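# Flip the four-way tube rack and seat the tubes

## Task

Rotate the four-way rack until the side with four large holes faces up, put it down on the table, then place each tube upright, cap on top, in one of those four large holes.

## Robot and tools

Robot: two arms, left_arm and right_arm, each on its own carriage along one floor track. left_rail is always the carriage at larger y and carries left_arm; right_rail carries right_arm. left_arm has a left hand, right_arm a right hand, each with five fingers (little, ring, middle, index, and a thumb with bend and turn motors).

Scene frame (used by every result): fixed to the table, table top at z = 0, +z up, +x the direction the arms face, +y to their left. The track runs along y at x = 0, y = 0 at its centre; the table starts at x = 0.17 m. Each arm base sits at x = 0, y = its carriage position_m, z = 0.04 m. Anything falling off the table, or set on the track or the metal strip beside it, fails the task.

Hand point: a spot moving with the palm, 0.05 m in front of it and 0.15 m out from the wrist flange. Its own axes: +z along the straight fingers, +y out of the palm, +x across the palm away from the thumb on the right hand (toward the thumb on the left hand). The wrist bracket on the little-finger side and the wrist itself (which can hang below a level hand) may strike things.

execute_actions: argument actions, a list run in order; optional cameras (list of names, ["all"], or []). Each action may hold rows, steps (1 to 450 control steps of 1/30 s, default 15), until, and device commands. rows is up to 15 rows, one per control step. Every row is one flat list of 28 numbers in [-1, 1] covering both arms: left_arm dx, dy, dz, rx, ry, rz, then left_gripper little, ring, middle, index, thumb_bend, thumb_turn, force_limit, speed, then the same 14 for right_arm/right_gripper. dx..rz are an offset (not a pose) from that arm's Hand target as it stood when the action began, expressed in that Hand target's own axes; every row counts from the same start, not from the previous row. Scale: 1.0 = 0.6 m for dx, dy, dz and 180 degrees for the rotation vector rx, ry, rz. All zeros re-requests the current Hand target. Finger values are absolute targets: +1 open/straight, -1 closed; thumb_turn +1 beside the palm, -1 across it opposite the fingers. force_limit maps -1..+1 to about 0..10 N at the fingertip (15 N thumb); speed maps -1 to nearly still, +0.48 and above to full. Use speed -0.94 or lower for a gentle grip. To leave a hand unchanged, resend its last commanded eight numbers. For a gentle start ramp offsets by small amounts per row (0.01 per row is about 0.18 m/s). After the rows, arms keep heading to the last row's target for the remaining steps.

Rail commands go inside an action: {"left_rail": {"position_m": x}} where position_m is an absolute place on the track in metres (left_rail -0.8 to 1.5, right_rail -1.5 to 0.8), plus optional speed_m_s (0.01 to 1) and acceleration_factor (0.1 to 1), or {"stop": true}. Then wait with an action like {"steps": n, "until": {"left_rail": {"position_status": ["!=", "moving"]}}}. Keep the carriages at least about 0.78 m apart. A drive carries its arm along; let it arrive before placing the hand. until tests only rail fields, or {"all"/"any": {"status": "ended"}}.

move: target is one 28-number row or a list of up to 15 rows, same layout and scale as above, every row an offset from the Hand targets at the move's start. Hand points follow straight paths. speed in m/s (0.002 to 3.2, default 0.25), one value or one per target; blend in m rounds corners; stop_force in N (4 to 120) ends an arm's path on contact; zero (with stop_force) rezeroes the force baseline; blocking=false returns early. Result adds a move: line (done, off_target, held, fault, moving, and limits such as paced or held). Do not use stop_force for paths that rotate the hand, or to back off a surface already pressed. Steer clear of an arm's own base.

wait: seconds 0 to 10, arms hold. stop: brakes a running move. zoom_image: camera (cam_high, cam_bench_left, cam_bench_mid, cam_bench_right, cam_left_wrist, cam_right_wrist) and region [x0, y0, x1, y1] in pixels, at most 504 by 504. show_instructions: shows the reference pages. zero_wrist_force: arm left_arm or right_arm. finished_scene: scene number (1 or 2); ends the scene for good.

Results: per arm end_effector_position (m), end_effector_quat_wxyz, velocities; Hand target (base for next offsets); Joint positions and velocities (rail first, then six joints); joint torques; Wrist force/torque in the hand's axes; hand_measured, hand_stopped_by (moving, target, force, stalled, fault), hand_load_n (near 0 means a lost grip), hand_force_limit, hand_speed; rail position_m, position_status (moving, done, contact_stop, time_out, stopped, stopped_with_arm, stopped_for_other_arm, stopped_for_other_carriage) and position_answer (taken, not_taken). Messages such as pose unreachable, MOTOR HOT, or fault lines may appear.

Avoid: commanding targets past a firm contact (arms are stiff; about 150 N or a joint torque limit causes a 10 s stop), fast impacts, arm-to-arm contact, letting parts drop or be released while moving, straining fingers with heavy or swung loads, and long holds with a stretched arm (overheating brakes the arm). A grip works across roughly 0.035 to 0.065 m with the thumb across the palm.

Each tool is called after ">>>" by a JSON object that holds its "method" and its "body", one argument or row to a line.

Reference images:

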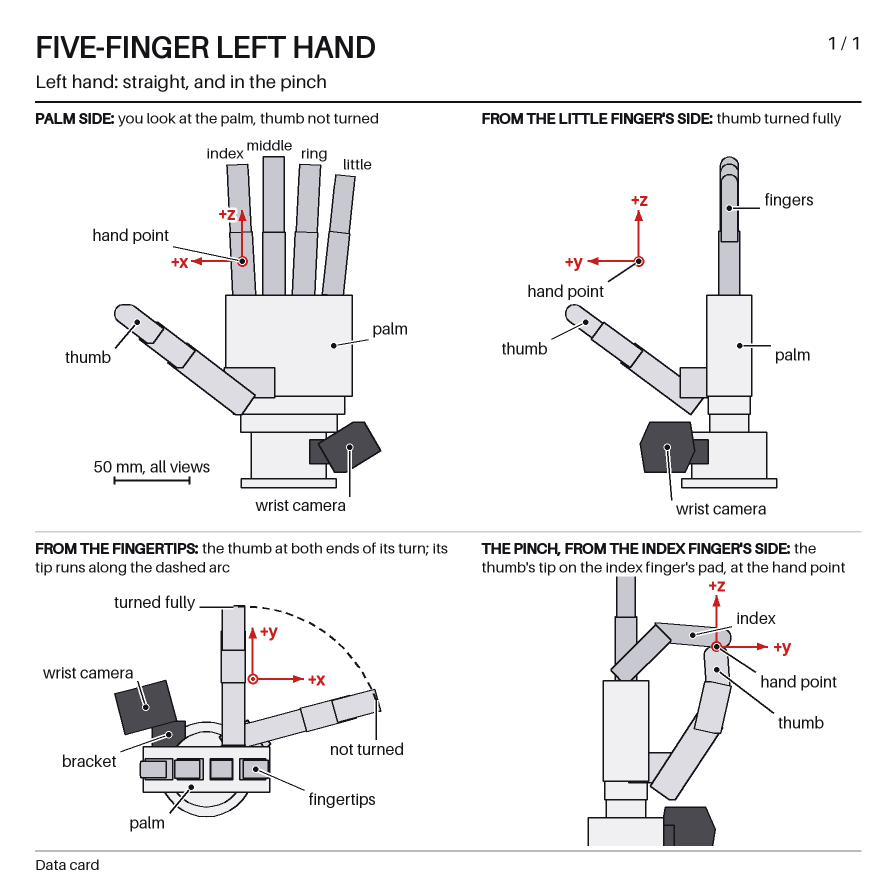

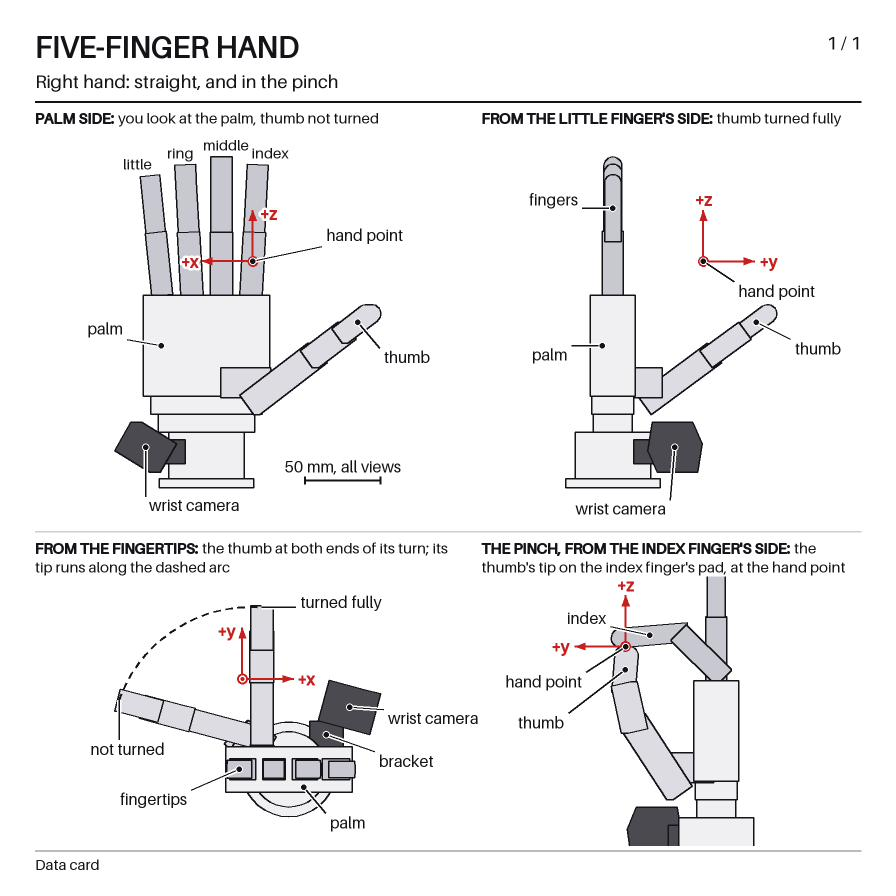

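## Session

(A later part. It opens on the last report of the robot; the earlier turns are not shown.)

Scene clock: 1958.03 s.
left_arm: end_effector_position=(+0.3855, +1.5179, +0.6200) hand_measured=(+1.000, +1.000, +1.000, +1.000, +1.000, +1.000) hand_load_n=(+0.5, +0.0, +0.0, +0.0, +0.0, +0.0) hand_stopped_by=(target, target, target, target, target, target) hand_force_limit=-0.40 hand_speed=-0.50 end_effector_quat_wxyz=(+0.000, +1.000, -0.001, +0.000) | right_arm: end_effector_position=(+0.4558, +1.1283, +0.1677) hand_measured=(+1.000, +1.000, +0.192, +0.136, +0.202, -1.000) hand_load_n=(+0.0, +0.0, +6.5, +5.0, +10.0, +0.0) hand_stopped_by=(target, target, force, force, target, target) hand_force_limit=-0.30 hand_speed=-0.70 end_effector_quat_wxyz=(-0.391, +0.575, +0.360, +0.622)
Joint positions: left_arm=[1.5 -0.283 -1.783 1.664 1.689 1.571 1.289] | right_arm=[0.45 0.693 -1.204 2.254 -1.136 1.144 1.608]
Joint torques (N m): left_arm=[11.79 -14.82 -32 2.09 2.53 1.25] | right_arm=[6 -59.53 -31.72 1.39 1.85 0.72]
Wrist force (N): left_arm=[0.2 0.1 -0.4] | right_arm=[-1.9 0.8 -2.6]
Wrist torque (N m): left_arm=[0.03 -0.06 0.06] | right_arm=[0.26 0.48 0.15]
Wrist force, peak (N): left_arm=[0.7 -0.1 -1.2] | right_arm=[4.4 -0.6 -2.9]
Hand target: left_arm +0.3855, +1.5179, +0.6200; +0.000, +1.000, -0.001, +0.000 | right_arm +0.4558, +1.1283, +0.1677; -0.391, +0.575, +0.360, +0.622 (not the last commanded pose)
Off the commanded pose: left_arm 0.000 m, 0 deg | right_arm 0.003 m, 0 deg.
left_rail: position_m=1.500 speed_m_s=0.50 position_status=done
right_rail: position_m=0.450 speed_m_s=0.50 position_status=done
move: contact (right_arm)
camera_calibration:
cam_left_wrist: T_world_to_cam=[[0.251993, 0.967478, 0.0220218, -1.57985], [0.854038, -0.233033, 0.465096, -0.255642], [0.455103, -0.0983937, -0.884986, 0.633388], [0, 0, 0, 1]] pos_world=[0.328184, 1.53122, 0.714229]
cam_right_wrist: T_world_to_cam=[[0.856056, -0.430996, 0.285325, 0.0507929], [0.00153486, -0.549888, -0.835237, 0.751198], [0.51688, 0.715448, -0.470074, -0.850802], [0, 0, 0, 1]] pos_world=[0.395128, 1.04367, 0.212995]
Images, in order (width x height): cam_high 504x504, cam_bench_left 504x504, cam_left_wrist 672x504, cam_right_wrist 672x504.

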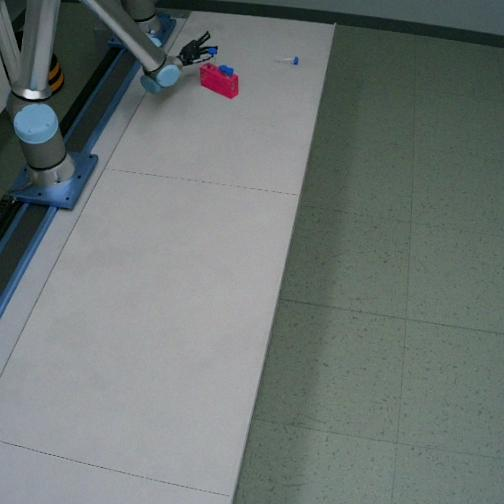

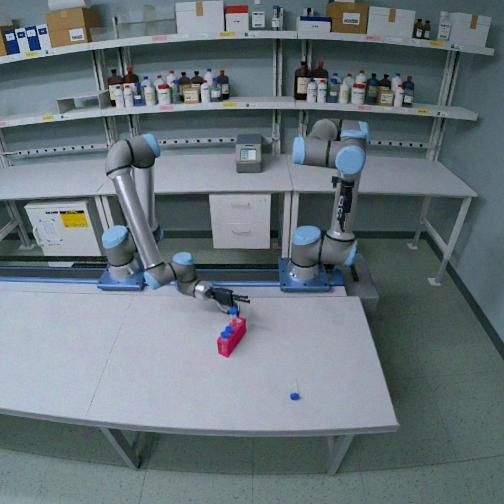

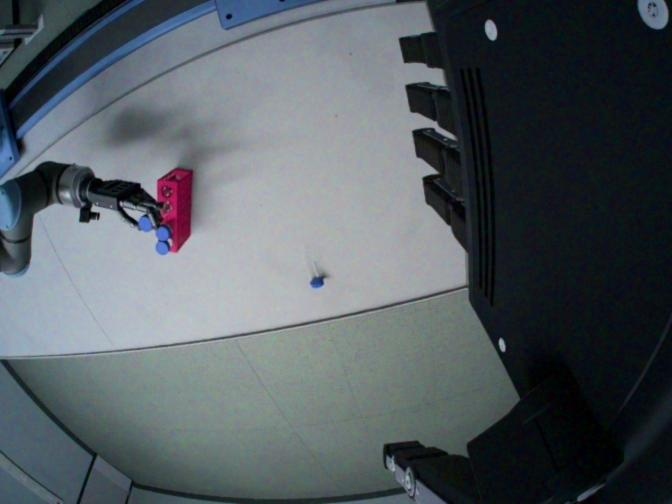

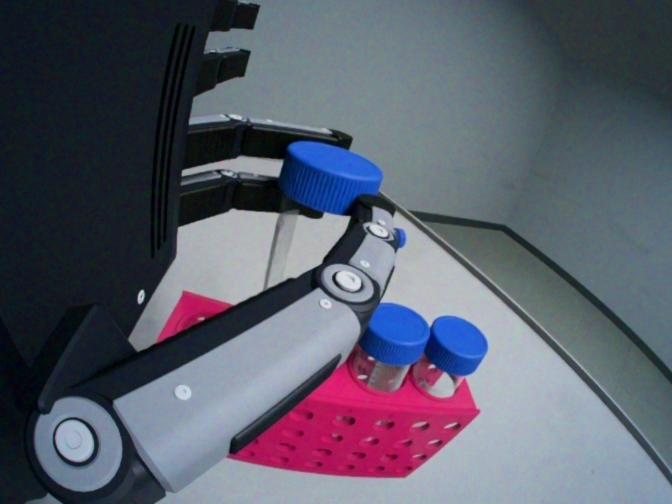

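>>> {"method": "move", "body": {
  "target": [
    [0,0,0,0,0,0,1,1,1,1,1,1,-0.4,-0.5,0.0116,0,-0.0011,0,0,0,1,1,-0.1,-0.1,0.2,-1,-0.3,-0.7],
    [0,0,0,0,0,0,1,1,1,1,1,1,-0.4,-0.5,-0.0327,0,-0.0046,0,0,0,1,1,-0.1,-0.1,0.2,-1,-0.3,-0.7]
  ],
  "speed": 0.04,
  "stop_force": 6,
  "cameras": ["cam_right_wrist","cam_left_wrist","cam_bench_left","cam_high"]
}}

>>> {"method": "zoom_image", "body": {
  "camera": "cam_bench_left",
  "region": [210, 305, 250, 345]
}}

>>> {"method": "zoom_image", "body": {
  "camera": "cam_left_wrist",
  "region": [130, 170, 190, 230]
}}

>>> {"method": "zoom_image", "body": {
  "camera": "cam_high",
  "region": [190, 40, 240, 90]
}}

Scene clock: 1974.67 s.
left_arm: end_effector_position=(+0.3855, +1.5179, +0.6200) hand_measured=(+1.000, +1.000, +1.000, +1.000, +1.000, +1.000) hand_load_n=(+0.0, +0.0, +0.0, +0.0, +0.0, +0.0) hand_stopped_by=(target, target, target, target, target, target) hand_force_limit=-0.40 hand_speed=-0.50 end_effector_quat_wxyz=(+0.000, +1.000, -0.001, +0.000) | right_arm: end_effector_position=(+0.4552, +1.1271, +0.1479) hand_measured=(+1.000, +1.000, +0.192, +0.136, +0.202, -1.000) hand_load_n=(+0.0, +0.0, +6.5, +5.0, +10.0, -0.5) hand_stopped_by=(target, target, force, force, target, target) hand_force_limit=-0.30 hand_speed=-0.70 end_effector_quat_wxyz=(-0.391, +0.575, +0.360, +0.622)
Joint positions: left_arm=[1.5 -0.283 -1.783 1.664 1.689 1.571 1.289] | right_arm=[0.45 0.692 -1.169 2.261 -1.178 1.143 1.608]
Joint torques (N m): left_arm=[13.19 -12.25 -31.45 2.07 2.45 1.84] | right_arm=[-5.02 -43.03 -13.69 -6.88 1.48 3.25]
Wrist force (N): left_arm=[0.4 -0.4 -0.7] | right_arm=[-2.2 0.8 -2.6]
Wrist torque (N m): left_arm=[-0.03 -0.10 0.09] | right_arm=[0.25 0.53 0.12]
Wrist force, peak (N): left_arm=[0.9 0.0 -1.0] | right_arm=[-2.1 0.7 -2.8]
Hand target: left_arm +0.3855, +1.5179, +0.6200; +0.000, +1.000, -0.001, +0.000 | right_arm +0.4552, +1.1271, +0.1479; -0.391, +0.575, +0.360, +0.622
Off the commanded pose: left_arm 0.000 m, 0 deg | right_arm 0.000 m, 0 deg.
left_rail: position_m=1.500 speed_m_s=0.50 position_status=done
right_rail: position_m=0.450 speed_m_s=0.50 position_status=done
move: done
camera_calibration:
cam_left_wrist: T_world_to_cam=[[0.251993, 0.967478, 0.0220218, -1.57985], [0.854038, -0.233033, 0.465096, -0.255642], [0.455103, -0.0983937, -0.884986, 0.633388], [0, 0, 0, 1]] pos_world=[0.328184, 1.53122, 0.714229]
cam_right_wrist: T_world_to_cam=[[0.856056, -0.430996, 0.285325, 0.0564103], [0.00153486, -0.549888, -0.835237, 0.734085], [0.51688, 0.715448, -0.470074, -0.858894], [0, 0, 0, 1]] pos_world=[0.394528, 1.04247, 0.193295]
Images, in order (width x height): cam_high 504x504, cam_bench_left 504x504, cam_left_wrist 672x504, cam_right_wrist 672x504.

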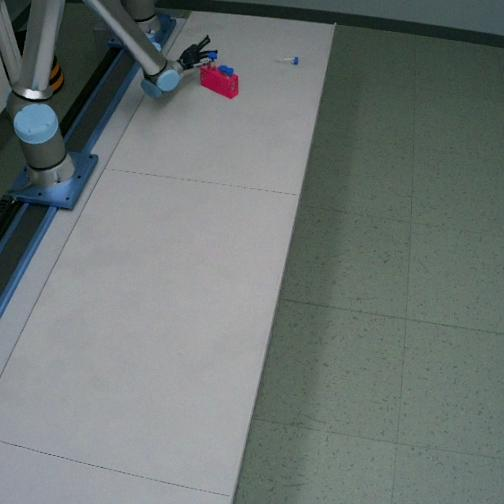

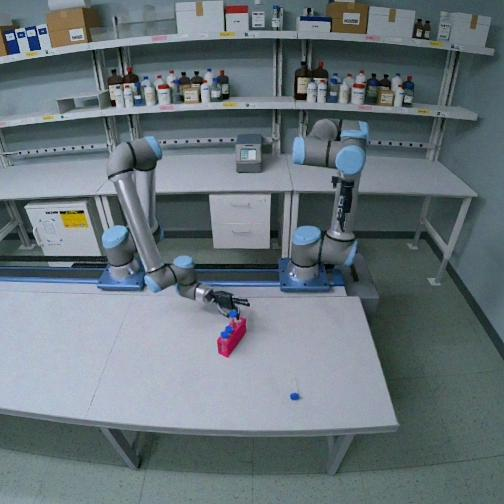

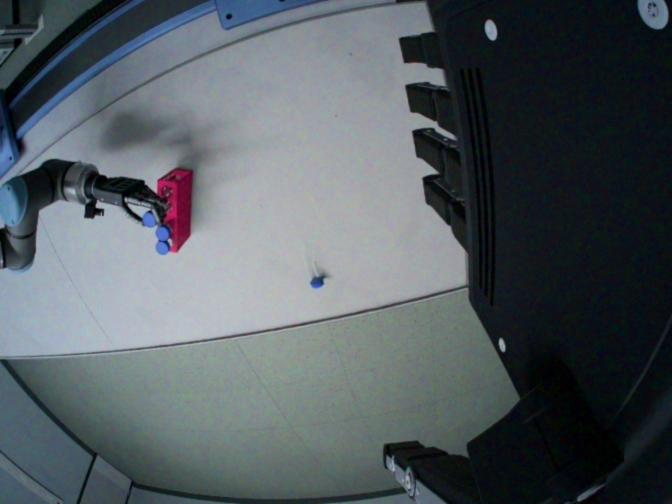

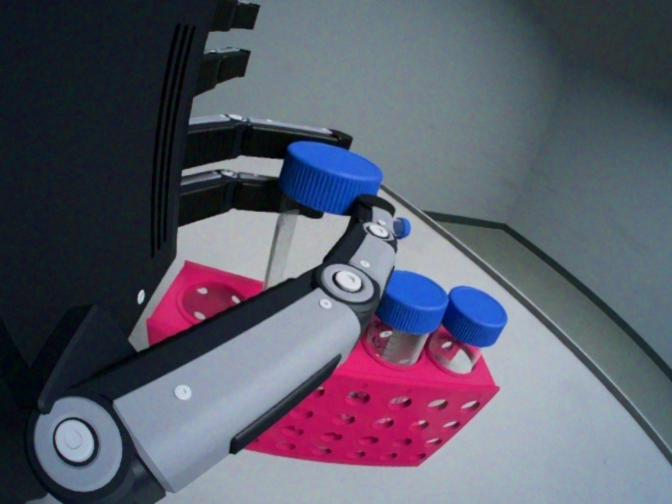

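Scaled by 12.600 from the camera's 504x504 image, which has a finer 720x720 frame.

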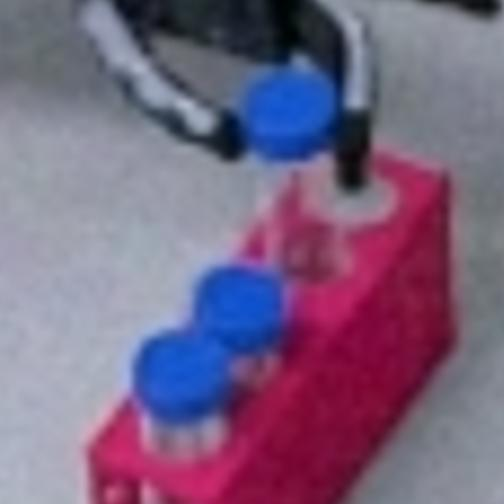

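Scaled by 8.400 from the camera's 672x504 image, which has a finer 960x720 frame.

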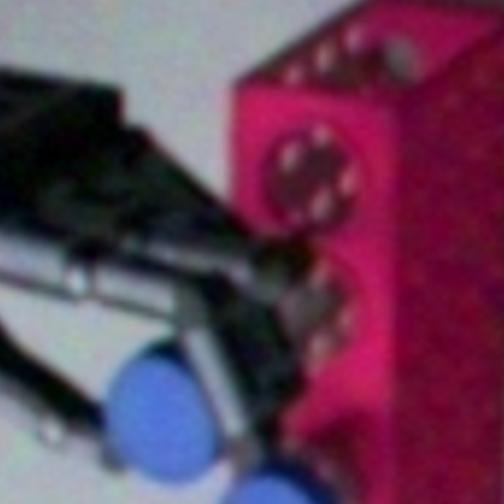

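Scaled by 10.080 from the camera's 504x504 image, which has a finer 720x720 frame.

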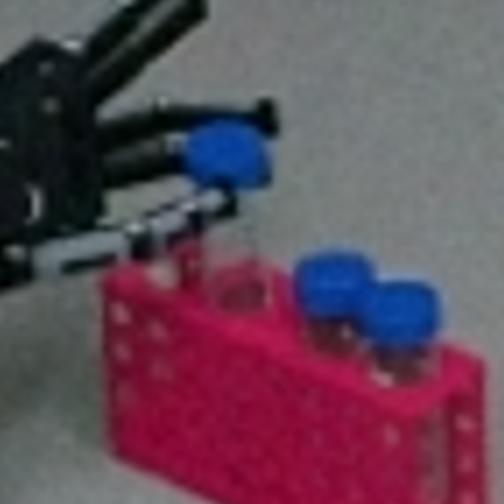

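>>> {"method": "move", "body": {
  "target": [
    [0,0,0,0,0,0,1,1,1,1,1,1,-0.4,-0.5,-0.0465,0.0001,-0.0037,0,0,0,1,1,-0.1,-0.1,0.2,-1,-0.3,-0.7],
    [0,0,0,0,0,0,1,1,1,1,1,1,-0.4,-0.5,-0.078,0.0001,-0.0062,0,0,0,1,1,-0.1,-0.1,0.2,-1,-0.3,-0.7]
  ],
  "speed": [0.04, 0.02],
  "stop_force": 5,
  "cameras": ["cam_right_wrist","cam_bench_left","cam_high"]
}}

>>> {"method": "zoom_image", "body": {
  "camera": "cam_bench_left",
  "region": [210, 305, 250, 345]
}}

>>> {"method": "zoom_image", "body": {
  "camera": "cam_high",
  "region": [190, 40, 240, 90]
}}

Scene clock: 1984.87 s.
left_arm: end_effector_position=(+0.3855, +1.5179, +0.6200) hand_measured=(+1.000, +1.000, +1.000, +1.000, +1.000, +1.000) hand_load_n=(+0.0, +0.0, +0.0, +0.0, -0.5, +0.0) hand_stopped_by=(target, target, target, target, target, target) hand_force_limit=-0.40 hand_speed=-0.50 end_effector_quat_wxyz=(+0.000, +1.000, -0.001, +0.000) | right_arm: end_effector_position=(+0.4551, +1.1271, +0.1032) hand_measured=(+1.000, +1.000, +0.192, +0.136, +0.202, -1.000) hand_load_n=(+0.0, +0.0, +6.5, +5.0, +10.0, +0.0) hand_stopped_by=(target, target, force, force, target, target) hand_force_limit=-0.30 hand_speed=-0.70 end_effector_quat_wxyz=(-0.391, +0.575, +0.360, +0.622)
Joint positions: left_arm=[1.5 -0.283 -1.783 1.664 1.689 1.571 1.289] | right_arm=[0.45 0.692 -1.083 2.267 -1.27 1.143 1.608]
Joint torques (N m): left_arm=[8.87 -12.41 -31.74 2.34 2.57 1.38] | right_arm=[-15.04 -60.27 -14.17 2.32 -0.77 -2.01]
Wrist force (N): left_arm=[0.2 -0.3 -0.8] | right_arm=[0.3 0.9 -2.8]
Wrist torque (N m): left_arm=[0.00 -0.08 0.08] | right_arm=[0.20 0.58 0.23]
Wrist force, peak (N): left_arm=[0.6 -0.2 -1.3] | right_arm=[23.3 -1.9 -4.3]
Hand target: left_arm +0.3855, +1.5179, +0.6200; +0.000, +1.000, -0.001, +0.000 | right_arm +0.4552, +1.1271, +0.1032; -0.391, +0.575, +0.360, +0.622 (not the last commanded pose)
Off the commanded pose: left_arm 0.000 m, 0 deg | right_arm 0.002 m, 0 deg.
left_rail: position_m=1.500 speed_m_s=0.50 position_status=done
right_rail: position_m=0.450 speed_m_s=0.50 position_status=done
move: contact (right_arm); path passed 1 of 2 targets
camera_calibration:
cam_right_wrist: T_world_to_cam=[[0.856072, -0.430981, 0.285301, 0.0692601], [0.00148177, -0.549944, -0.8352, 0.696739], [0.516855, 0.715414, -0.470153, -0.879845], [0, 0, 0, 1]] pos_world=[0.394428, 1.04247, 0.148496]
Images, in order (width x height): cam_high 504x504, cam_bench_left 504x504, cam_right_wrist 672x504.

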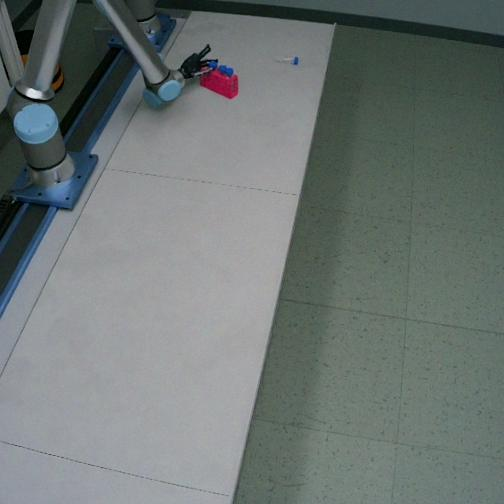

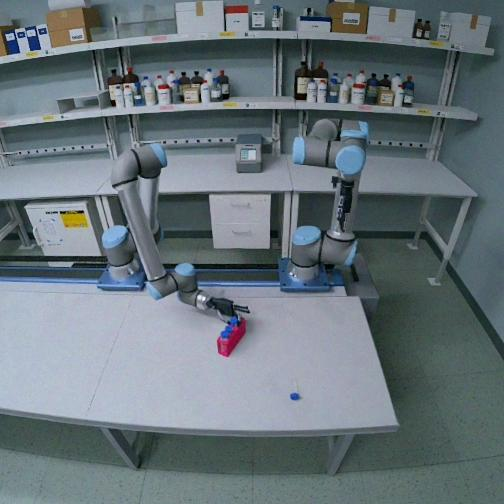

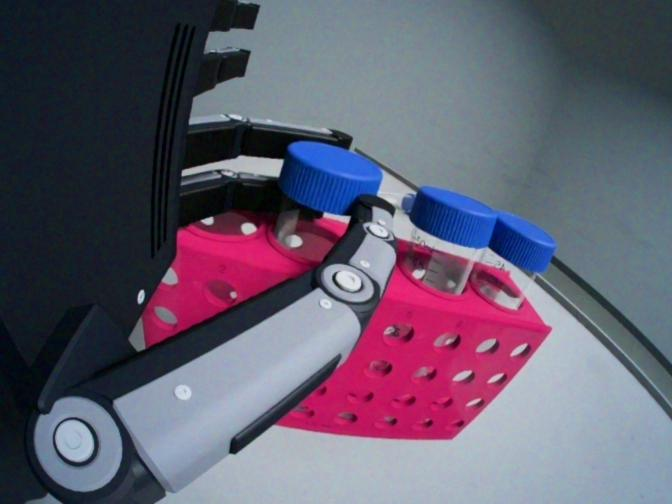

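Scaled by 12.600 from the camera's 504x504 image, which has a finer 720x720 frame.

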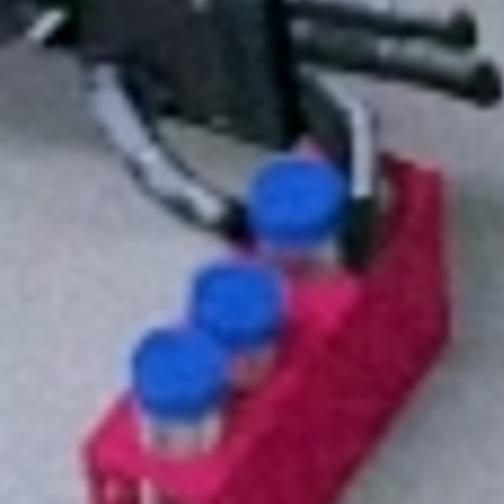

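Scaled by 10.080 from the camera's 504x504 image, which has a finer 720x720 frame.

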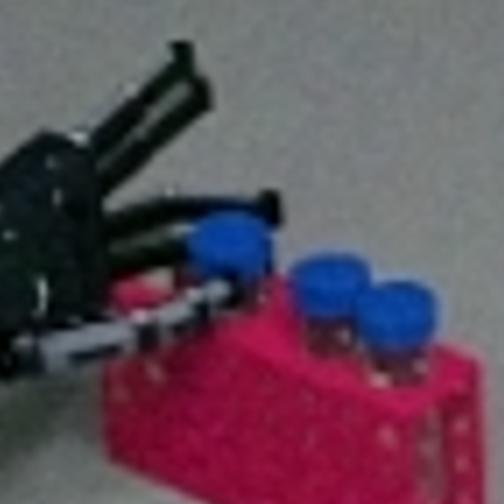

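>>> {"method": "execute_actions", "body": {
  "actions": [
    {"rows":[[0,0,0,0,0,0,1,1,1,1,1,1,-0.4,-0.5,0.002,0,0,0,0,0,1,1,0.4,0.4,0.22,-1,-0.4,-0.8]],"steps":80},
    {"rows":[[0,0,0,0,0,0,1,1,1,1,1,1,-0.4,-0.5,0,0,0,0,0,0,1,1,1,1,0.24,-1,-0.4,-0.5]],"steps":60}
  ],
  "cameras": ["cam_right_wrist"]
}}

>>> {"method": "move", "body": {
  "target": [
    [0,0,0,0,0,0,1,1,1,1,1,1,-0.4,-0.5,0.004,0,0,0,0,0,1,1,1,1,0.24,-1,-0.4,-0.5],
    [0,0,0,0,0,0,1,1,1,1,1,1,-0.4,-0.5,0.004,0,-0.05,0,0,0,1,1,1,1,0.24,-1,-0.4,-0.5],
    [0,0,0,0,0,0,1,1,1,1,1,1,-0.4,-0.5,0.02,0,-0.17,0,0,0,1,1,1,1,0.24,-1,-0.4,-0.5],
    [0,0,0,0,0,0,1,1,1,1,1,1,-0.4,-0.5,0.25,0,-0.25,0,-0.025,0,1,1,1,1,0.24,-1,-0.4,-0.5]
  ],
  "speed": [0.03,0.03,0.15,0.25],
  "cameras": ["cam_right_wrist","cam_left_wrist","cam_bench_left","cam_high"]
}}

>>> {"method": "zoom_image", "body": {
  "camera": "cam_bench_left",
  "region": [205, 305, 255, 355]
}}

>>> {"method": "zoom_image", "body": {
  "camera": "cam_left_wrist",
  "region": [130, 160, 210, 260]
}}

>>> {"method": "zoom_image", "body": {
  "camera": "cam_high",
  "region": [195, 55, 245, 105]
}}

Scene clock: 2003.43 s.
left_arm: end_effector_position=(+0.3855, +1.5179, +0.6200) hand_measured=(+1.000, +1.000, +1.000, +1.000, +1.000, +1.000) hand_load_n=(+0.0, +0.0, +0.0, +0.0, +0.0, +0.0) hand_stopped_by=(target, target, target, target, target, target) hand_force_limit=-0.40 hand_speed=-0.50 end_effector_quat_wxyz=(+0.000, +1.000, -0.001, +0.000) | right_arm: end_effector_position=(+0.4551, +1.1270, +0.1044) hand_measured=(+1.000, +1.000, +1.000, +1.000, +0.240, -1.000) hand_load_n=(+0.0, +0.0, +0.0, +0.0, +0.0, +0.0) hand_stopped_by=(target, target, target, target, target, target) hand_force_limit=-0.40 hand_speed=-0.50 end_effector_quat_wxyz=(-0.391, +0.575, +0.360, +0.622)
Joint positions: left_arm=[1.5 -0.283 -1.783 1.664 1.689 1.571 1.289] | right_arm=[0.45 0.691 -1.085 2.267 -1.268 1.143 1.608]
Joint torques (N m): left_arm=[12.28 -12.79 -31.89 2.27 2.18 1.88] | right_arm=[-14.08 -59.21 -18.47 -0.11 1.36 2.08]
Wrist force (N): left_arm=[0.4 -0.3 -0.5] | right_arm=[-2.5 0.1 -3.3]
Wrist torque (N m): left_arm=[-0.02 -0.09 0.09] | right_arm=[0.18 0.61 0.06]
Wrist force, peak (N): left_arm=[0.6 -0.2 -1.7] | right_arm=[-2.7 0.2 -3.9]
Hand target: left_arm +0.3855, +1.5179, +0.6200; +0.000, +1.000, -0.001, +0.000 | right_arm +0.4551, +1.1270, +0.1044; -0.391, +0.575, +0.360, +0.622
Off the commanded pose: left_arm 0.000 m, 0 deg | right_arm 0.000 m, 0 deg.
left_rail: position_m=1.500 speed_m_s=0.50 position_status=done
right_rail: position_m=0.450 speed_m_s=0.50 position_status=done
camera_calibration:
cam_right_wrist: T_world_to_cam=[[0.856072, -0.430981, 0.285301, 0.0688746], [0.00148177, -0.549944, -0.8352, 0.697687], [0.516855, 0.715414, -0.470153, -0.879209], [0, 0, 0, 1]] pos_world=[0.394428, 1.04237, 0.149696]
Images, in order (width x height): cam_right_wrist 672x504.

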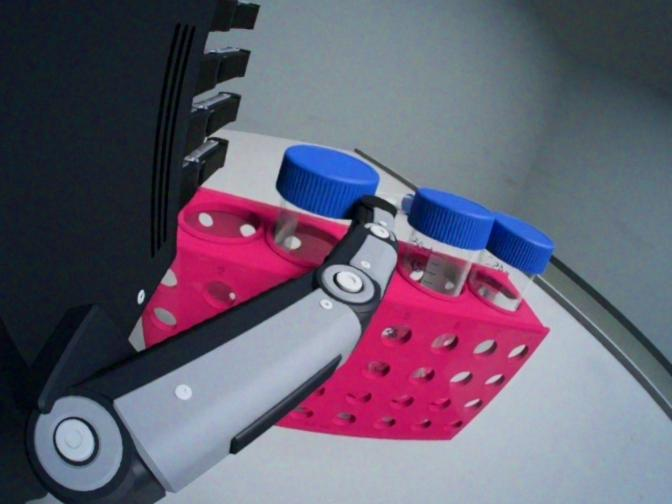

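Scene clock: 2007.63 s.
left_arm: end_effector_position=(+0.3855, +1.5179, +0.6200) hand_measured=(+1.000, +1.000, +1.000, +1.000, +1.000, +1.000) hand_load_n=(+0.0, +0.0, +0.0, +0.0, -0.5, +0.0) hand_stopped_by=(target, target, target, target, target, target) hand_force_limit=-0.40 hand_speed=-0.50 end_effector_quat_wxyz=(+0.000, +1.000, -0.001, +0.000) | right_arm: end_effector_position=(+0.3851, +0.9817, +0.2422) hand_measured=(+1.000, +1.000, +1.000, +1.000, +0.240, -1.000) hand_load_n=(+0.0, +0.0, +0.0, +0.0, +0.0, +0.0) hand_stopped_by=(target, target, target, target, target, target) hand_force_limit=-0.40 hand_speed=-0.50 end_effector_quat_wxyz=(-0.376, +0.599, +0.375, +0.599)
Joint positions: left_arm=[1.5 -0.283 -1.783 1.664 1.689 1.571 1.289] | right_arm=[0.45 0.504 -1.609 2.488 -0.878 0.954 1.572]
Joint torques (N m): left_arm=[10.76 -11.61 -31.39 2.34 2.11 2.15] | right_arm=[-16.97 -32.52 -37.27 2.44 -1.97 -2.85]
Wrist force (N): left_arm=[0.5 -0.2 -1.0] | right_arm=[-2.2 0.0 -3.5]
Wrist torque (N m): left_arm=[0.01 -0.13 0.10] | right_arm=[0.20 0.54 0.09]
Wrist force, peak (N): left_arm=[1.0 0.0 -1.3] | right_arm=[-3.8 -0.2 -3.2]
Hand target: left_arm +0.3855, +1.5179, +0.6200; +0.000, +1.000, -0.001, +0.000 | right_arm +0.3851, +0.9817, +0.2422; -0.376, +0.599, +0.375, +0.599
Off the commanded pose: left_arm 0.000 m, 0 deg | right_arm 0.000 m, 0 deg.
left_rail: position_m=1.500 speed_m_s=0.50 position_status=done
right_rail: position_m=0.450 speed_m_s=0.50 position_status=done
move: done
camera_calibration:
cam_left_wrist: T_world_to_cam=[[0.251993, 0.967478, 0.0220218, -1.57985], [0.854038, -0.233033, 0.465096, -0.255642], [0.455103, -0.0983937, -0.884986, 0.633388], [0, 0, 0, 1]] pos_world=[0.328184, 1.53122, 0.714229]
cam_right_wrist: T_world_to_cam=[[0.865873, -0.410675, 0.285675, 0.00301455], [-0.0262287, -0.607531, -0.793863, 0.790205], [0.499576, 0.679891, -0.536816, -0.616642], [0, 0, 0, 1]] pos_world=[0.326176, 0.900562, 0.295429]
Images, in order (width x height): cam_high 504x504, cam_bench_left 504x504, cam_left_wrist 672x504, cam_right_wrist 672x504.

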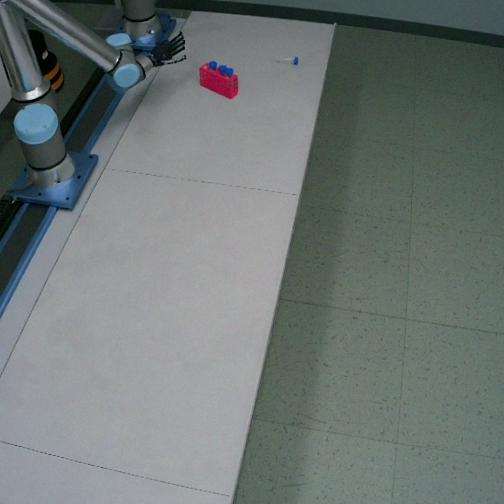

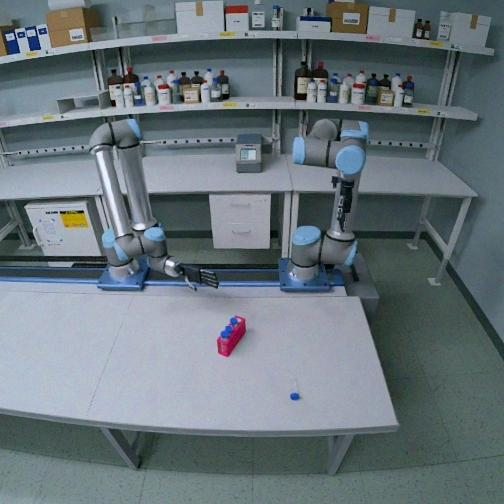

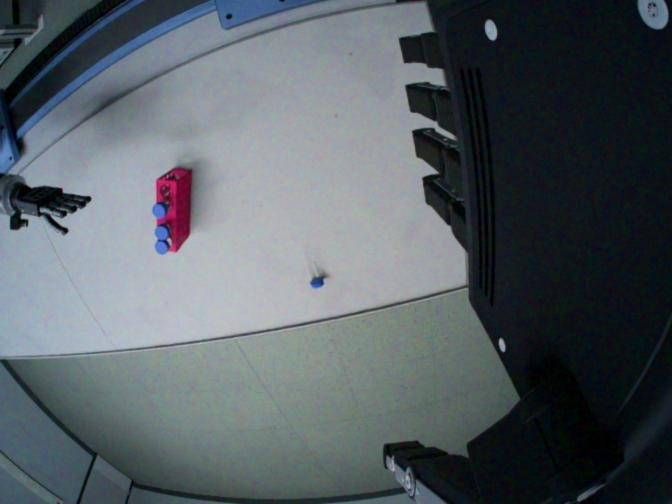

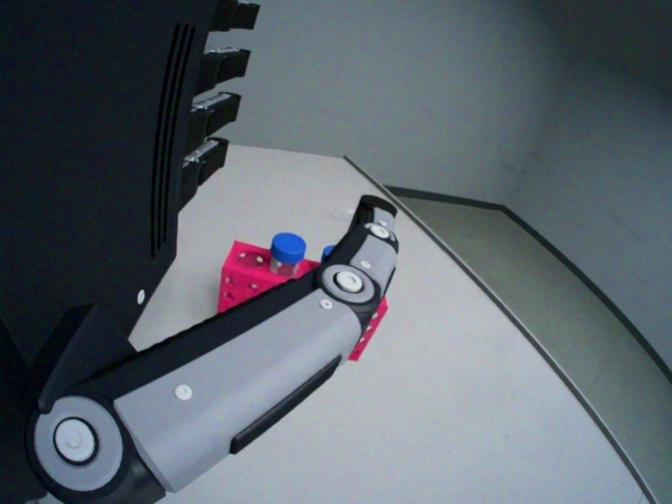

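Scaled by 10.080 from the camera's 504x504 image, which has a finer 720x720 frame.

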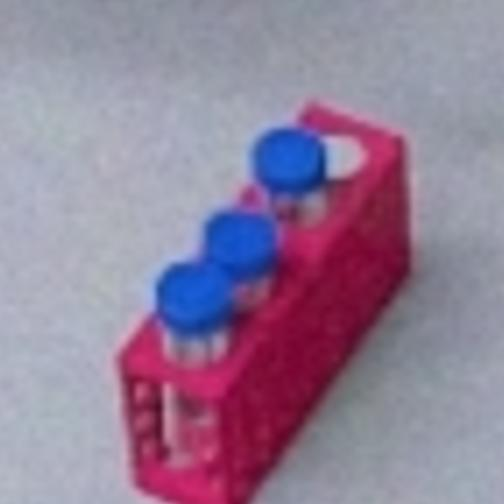

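Scaled by 5.040 from the camera's 672x504 image, which has a finer 960x720 frame.

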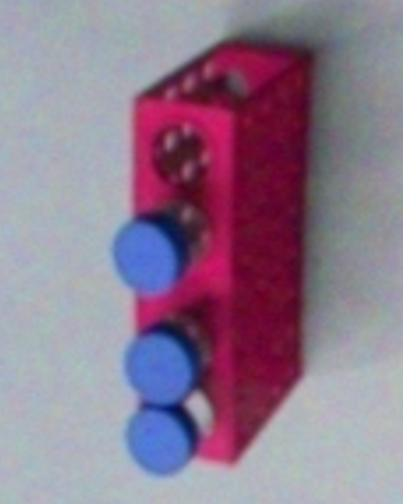

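Scaled by 10.080 from the camera's 504x504 image, which has a finer 720x720 frame.

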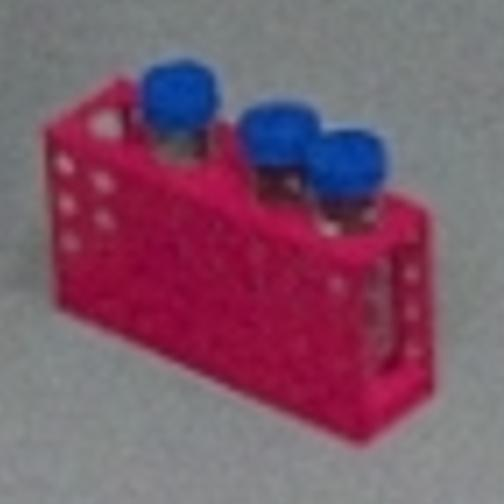

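>>> {"method": "move", "body": {
  "target": [0,0,0,0,0,0,1,1,1,1,1,1,-0.4,-0.5,0.063,0.3847,0.2569,0.0689,-0.1543,0.4767,1,1,1,1,0.2,-1,-0.4,-0.5],
  "speed": 0.3
}}

>>> {"method": "execute_actions", "body": {
  "actions": [
    {"right_rail":{"position_m":0.55},"steps":300,"until":{"right_rail":{"position_status":["!=","moving"]}}}
  ],
  "cameras": ["cam_right_wrist","cam_bench_left"]
}}

Scene clock: 2048.23 s.
left_arm: end_effector_position=(+0.3855, +1.5179, +0.6200) hand_measured=(+1.000, +1.000, +1.000, +1.000, +1.000, +1.000) hand_load_n=(+0.0, +0.0, +0.0, +0.0, +0.0, +0.0) hand_stopped_by=(target, target, target, target, target, target) hand_force_limit=-0.40 hand_speed=-0.50 end_effector_quat_wxyz=(+0.000, +1.000, -0.001, +0.000) | right_arm: end_effector_position=(+0.6601, +1.0201, +0.2796) hand_measured=(+1.000, +1.000, +1.000, +1.000, +0.200, -1.000) hand_load_n=(+0.0, +0.0, +0.0, +0.0, +0.0, +0.0) hand_stopped_by=(target, target, target, target, target, target) hand_force_limit=-0.40 hand_speed=-0.50 end_effector_quat_wxyz=(-0.643, +0.766, +0.000, +0.000)
Joint positions: left_arm=[1.5 -0.283 -1.783 1.664 1.689 1.571 1.289] | right_arm=[0.45 0.2 -1.028 1.521 0.236 0.264 2.43]
Joint torques (N m): left_arm=[11.61 -13.33 -31.73 2.07 2.16 2.06] | right_arm=[-4.78 -63.88 -43.16 6.42 -3.13 -3.74]
Wrist force (N): left_arm=[0.4 -0.3 -0.5] | right_arm=[-0.2 1.9 -3.1]
Wrist torque (N m): left_arm=[-0.02 -0.09 0.09] | right_arm=[0.34 0.17 0.17]
Wrist force, peak (N): left_arm=[0.9 -0.1 -1.1] | right_arm=[-2.9 -0.7 -3.8]
Hand target: left_arm +0.3855, +1.5179, +0.6200; +0.000, +1.000, -0.001, +0.000 | right_arm +0.6601, +1.0201, +0.2796; -0.643, +0.766, +0.000, -0.001
Off the commanded pose: left_arm 0.000 m, 0 deg | right_arm 0.000 m, 0 deg.
left_rail: position_m=1.500 speed_m_s=0.50 position_status=done
right_rail: position_m=0.450 speed_m_s=0.50 position_status=done
move: done

Scene clock: 2049.63 s.
left_arm: end_effector_position=(+0.3855, +1.5179, +0.6200) hand_measured=(+1.000, +1.000, +1.000, +1.000, +1.000, +1.000) hand_load_n=(+0.0, +0.0, +0.0, +0.0, +0.0, +0.0) hand_stopped_by=(target, target, target, target, target, target) hand_force_limit=-0.40 hand_speed=-0.50 end_effector_quat_wxyz=(+0.000, +1.000, -0.001, +0.000) | right_arm: end_effector_position=(+0.6601, +1.1201, +0.2796) hand_measured=(+1.000, +1.000, +1.000, +1.000, +0.200, -1.000) hand_load_n=(+0.0, +0.0, +0.0, +0.0, +0.0, +0.0) hand_stopped_by=(target, target, target, target, target, target) hand_force_limit=-0.40 hand_speed=-0.50 end_effector_quat_wxyz=(-0.643, +0.766, +0.000, -0.001)
Joint positions: left_arm=[1.5 -0.283 -1.783 1.664 1.689 1.571 1.289] | right_arm=[0.55 0.2 -1.027 1.52 0.237 0.264 2.43]
Joint torques (N m): left_arm=[8.93 -14.17 -31.79 2.06 2.22 2.17] | right_arm=[5.45 -66.68 -43.07 6.41 -3.11 -3.29]
Wrist force (N): left_arm=[0.6 -0.2 -0.7] | right_arm=[-0.2 1.7 -3.2]
Wrist torque (N m): left_arm=[0.00 -0.13 0.10] | right_arm=[0.31 0.17 0.17]
Wrist force, peak (N): left_arm=[0.6 0.1 -1.0] | right_arm=[-0.2 2.3 -3.6]
Hand target: left_arm +0.3855, +1.5179, +0.6200; +0.000, +1.000, -0.001, +0.000 | right_arm +0.6601, +1.1201, +0.2796; -0.643, +0.766, +0.000, -0.001
Off the commanded pose: left_arm 0.000 m, 0 deg | right_arm 0.000 m, 0 deg.
left_rail: position_m=1.500 speed_m_s=0.50 position_status=done
right_rail: position_m=0.550 speed_m_s=0.50 position_status=done
camera_calibration:
cam_right_wrist: T_world_to_cam=[[0.286475, -0.159784, -0.94467, 0.256504], [-0.793433, -0.592233, -0.14044, 1.2178], [-0.537025, 0.789765, -0.296438, -0.333942], [0, 0, 0, 1]] pos_world=[0.713428, 1.02594, 0.314347]
Images, in order (width x height): cam_bench_left 504x504, cam_right_wrist 672x504.

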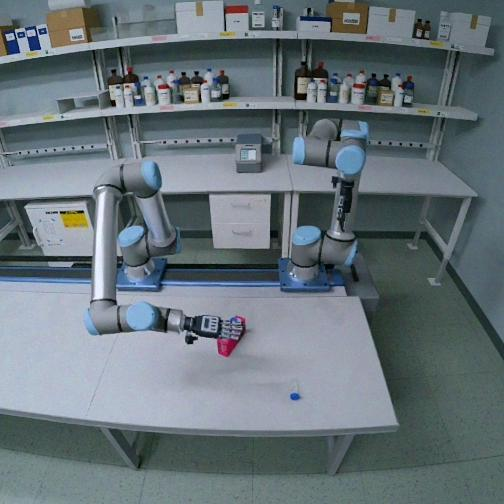

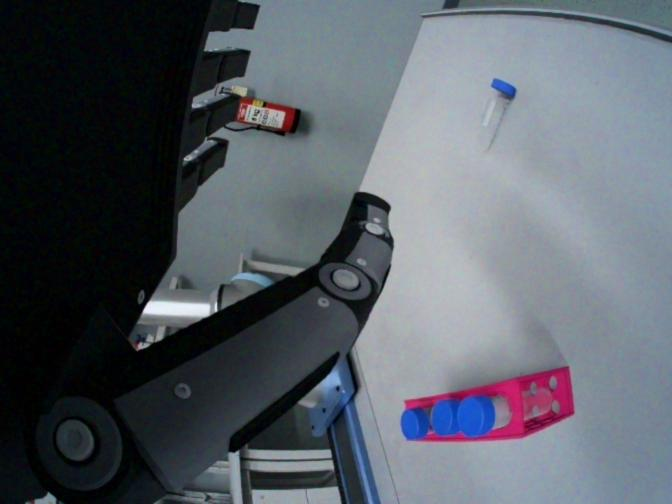

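>>> {"method": "move", "body": {
  "target": [0,0,0,0,0,0,1,1,1,1,1,1,-0.4,-0.5,0.1762,0.1858,0.4774,0,-0.0383,-0.0068,1,1,1,1,0.2,-1,-0.4,-0.5],
  "speed": 0.25,
  "cameras": ["cam_right_wrist","cam_bench_left"]
}}

Scene clock: 2066.03 s.
left_arm: end_effector_position=(+0.3855, +1.5179, +0.6200) hand_measured=(+1.000, +1.000, +1.000, +1.000, +1.000, +1.000) hand_load_n=(+0.0, +0.0, +0.0, +0.0, +0.0, +0.5) hand_stopped_by=(target, target, target, target, target, target) hand_force_limit=-0.40 hand_speed=-0.50 end_effector_quat_wxyz=(+0.000, +1.000, -0.001, +0.000) | right_arm: end_effector_position=(+0.7655, +1.3828, +0.1199) hand_measured=(+1.000, +1.000, +1.000, +1.000, +0.200, -1.000) hand_load_n=(+0.0, +0.0, +0.0, +0.0, +0.0, +0.0) hand_stopped_by=(target, target, target, target, target, target) hand_force_limit=-0.40 hand_speed=-0.50 end_effector_quat_wxyz=(-0.641, +0.765, +0.047, -0.040)
Joint positions: left_arm=[1.5 -0.283 -1.783 1.664 1.689 1.571 1.289] | right_arm=[0.55 0.444 -0.543 0.915 0.14 0.364 2.66]
Joint torques (N m): left_arm=[9.92 -14.84 -32.42 2.42 2.28 2.04] | right_arm=[16.49 -95.34 -47.02 5.67 -2.52 -3.12]
Wrist force (N): left_arm=[0.3 -0.2 -1.0] | right_arm=[0.1 2.2 -3.1]
Wrist torque (N m): left_arm=[0.02 -0.10 0.08] | right_arm=[0.37 0.23 0.23]
Wrist force, peak (N): left_arm=[1.1 0.0 -1.2] | right_arm=[-0.3 1.6 -4.6]
Hand target: left_arm +0.3855, +1.5179, +0.6200; +0.000, +1.000, -0.001, +0.000 | right_arm +0.7655, +1.3829, +0.1199; -0.641, +0.765, +0.047, -0.040
Off the commanded pose: left_arm 0.000 m, 0 deg | right_arm 0.000 m, 0 deg.
left_rail: position_m=1.500 speed_m_s=0.50 position_status=done
right_rail: position_m=0.550 speed_m_s=0.50 position_status=done
move: done
camera_calibration:
cam_right_wrist: T_world_to_cam=[[0.303913, -0.123568, -0.944652, 0.0540278], [-0.715351, -0.684472, -0.140608, 1.50234], [-0.629213, 0.718491, -0.296414, -0.363111], [0, 0, 0, 1]] pos_world=[0.829804, 1.29588, 0.154647]
Images, in order (width x height): cam_bench_left 504x504, cam_right_wrist 672x504.

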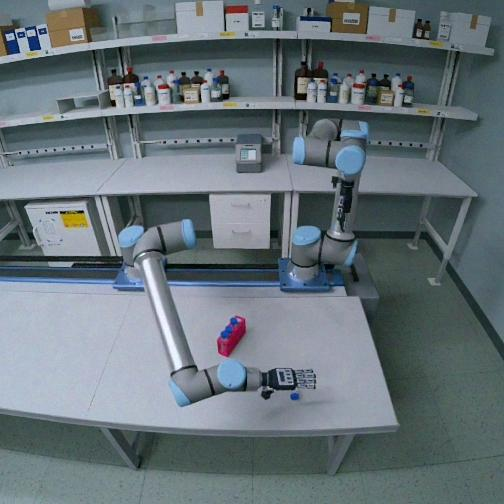

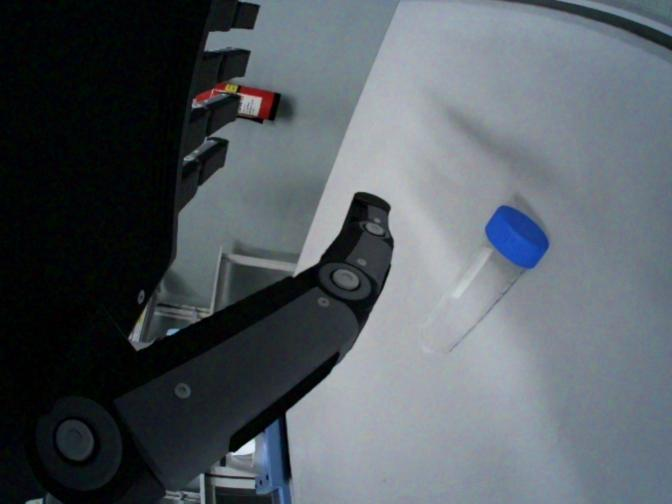

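>>> {"method": "move", "body": {
  "target": [0,0,0,0,0,0,1,1,1,1,1,1,-0.4,-0.5,-0.0118,0.065,0.014,0,0.0438,0.0077,1,1,1,1,0.2,-1,-0.4,-0.5],
  "speed": 0.12,
  "cameras": ["cam_right_wrist"]
}}

Scene clock: 2077.33 s.
left_arm: end_effector_position=(+0.3855, +1.5179, +0.6200) hand_measured=(+1.000, +1.000, +1.000, +1.000, +1.000, +1.000) hand_load_n=(+0.0, +0.0, +0.0, +0.0, +0.0, +0.0) hand_stopped_by=(target, target, target, target, target, target) hand_force_limit=-0.40 hand_speed=-0.50 end_effector_quat_wxyz=(+0.000, +1.000, -0.001, +0.000) | right_arm: end_effector_position=(+0.7583, +1.3834, +0.0801) hand_measured=(+1.000, +1.000, +1.000, +1.000, +0.200, -1.000) hand_load_n=(+0.0, +0.0, +0.0, +0.0, +0.0, +0.0) hand_stopped_by=(target, target, target, target, target, target) hand_force_limit=-0.40 hand_speed=-0.50 end_effector_quat_wxyz=(-0.643, +0.766, -0.007, +0.005)
Joint positions: left_arm=[1.5 -0.283 -1.783 1.664 1.689 1.571 1.289] | right_arm=[0.55 0.457 -0.61 1.11 -0.13 0.503 2.815]
Joint torques (N m): left_arm=[12.98 -14.03 -32.62 2.49 2.59 2.02] | right_arm=[16.67 -108.44 -29.1 -3.65 1.34 3.11]
Wrist force (N): left_arm=[0.9 -0.3 -0.5] | right_arm=[0.1 2.6 -3.1]
Wrist torque (N m): left_arm=[-0.02 -0.17 0.13] | right_arm=[0.41 0.16 -0.03]
Wrist force, peak (N): left_arm=[0.7 -0.5 -1.2] | right_arm=[-0.5 2.9 -3.1]
Hand target: left_arm +0.3855, +1.5179, +0.6200; +0.000, +1.000, -0.001, +0.000 | right_arm +0.7583, +1.3834, +0.0800; -0.643, +0.766, -0.007, +0.005
Off the commanded pose: left_arm 0.000 m, 0 deg | right_arm 0.000 m, 0 deg.
left_rail: position_m=1.500 speed_m_s=0.50 position_status=done
right_rail: position_m=0.550 speed_m_s=0.50 position_status=done
move: done
camera_calibration:
cam_right_wrist: T_world_to_cam=[[0.283845, -0.164836, -0.944596, 0.0909828], [-0.803538, -0.578429, -0.14052, 1.41222], [-0.523219, 0.798905, -0.296637, -0.57154], [0, 0, 0, 1]] pos_world=[0.809904, 1.28847, 0.114847]
Images, in order (width x height): cam_right_wrist 672x504.

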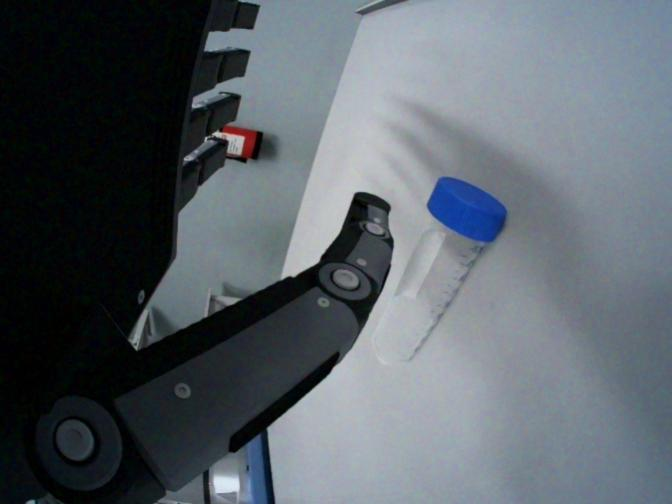

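>>> {"method": "move", "body": {
  "target": [0,0,0,0,0,0,1,1,1,1,1,1,-0.4,-0.5,0.0,0.1051,0.0186,0,0.0125,0.0022,1,1,1,1,0.2,-1,-0.4,-0.5],
  "speed": 0.06,
  "stop_force": 6,
  "cameras": ["cam_right_wrist"]
}}

>>> {"method": "zoom_image", "body": {
  "camera": "cam_right_wrist",
  "region": [220, 80, 520, 380]
}}

Scene clock: 2087.10 s.
left_arm: end_effector_position=(+0.3855, +1.5179, +0.6200) hand_measured=(+1.000, +1.000, +1.000, +1.000, +1.000, +1.000) hand_load_n=(+0.0, -0.5, +0.0, +0.0, +0.0, +0.0) hand_stopped_by=(target, target, target, target, target, target) hand_force_limit=-0.40 hand_speed=-0.50 end_effector_quat_wxyz=(+0.000, +1.000, -0.001, +0.000) | right_arm: end_effector_position=(+0.7582, +1.3834, +0.0160) hand_measured=(+1.000, +1.000, +1.000, +1.000, +0.200, -1.000) hand_load_n=(+0.0, +0.0, +0.0, +0.0, +0.0, +0.0) hand_stopped_by=(target, target, target, target, target, target) hand_force_limit=-0.40 hand_speed=-0.50 end_effector_quat_wxyz=(-0.642, +0.766, -0.022, +0.018)
Joint positions: left_arm=[1.5 -0.283 -1.783 1.664 1.689 1.571 1.289] | right_arm=[0.55 0.461 -0.569 1.156 -0.244 0.544 2.845]
Joint torques (N m): left_arm=[9.74 -13.29 -32.25 2.47 2.77 2.22] | right_arm=[14.05 -91.09 -26.8 -4.02 1.72 3.44]
Wrist force (N): left_arm=[0.7 -0.1 -0.6] | right_arm=[-0.1 2.3 -3.0]
Wrist torque (N m): left_arm=[0.00 -0.14 0.11] | right_arm=[0.38 0.22 -0.04]
Wrist force, peak (N): left_arm=[0.2 -0.1 -1.4] | right_arm=[0.1 3.2 -2.9]
Hand target: left_arm +0.3855, +1.5179, +0.6200; +0.000, +1.000, -0.001, +0.000 | right_arm +0.7582, +1.3834, +0.0160; -0.642, +0.766, -0.022, +0.018
Off the commanded pose: left_arm 0.000 m, 0 deg | right_arm 0.000 m, 0 deg.
left_rail: position_m=1.500 speed_m_s=0.50 position_status=done
right_rail: position_m=0.550 speed_m_s=0.50 position_status=done
move: done
camera_calibration:
cam_right_wrist: T_world_to_cam=[[0.277098, -0.176013, -0.944583, 0.0510084], [-0.826022, -0.545817, -0.14061, 1.37511], [-0.49082, 0.819209, -0.296635, -0.643177], [0, 0, 0, 1]] pos_world=[0.806052, 1.28643, 0.050747]
Images, in order (width x height): cam_right_wrist 672x504.

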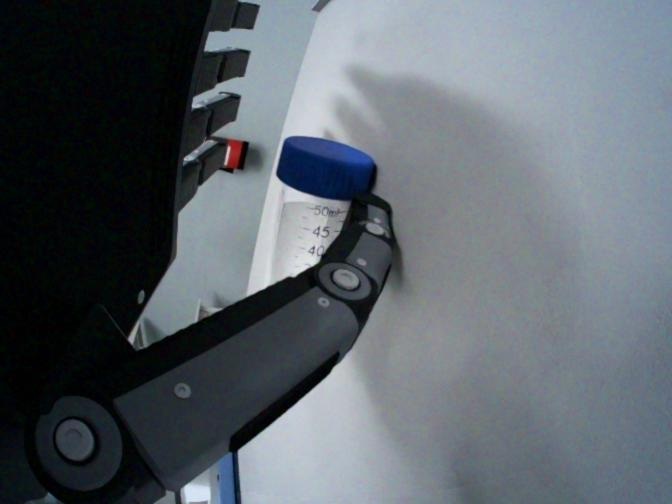

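Scaled by 1.680 from the camera's 672x504 image, which has a finer 960x720 frame.

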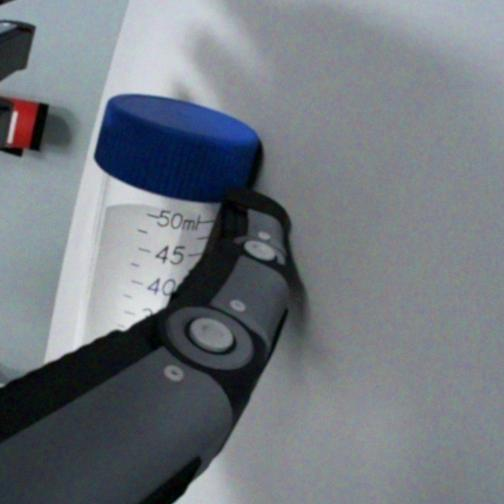

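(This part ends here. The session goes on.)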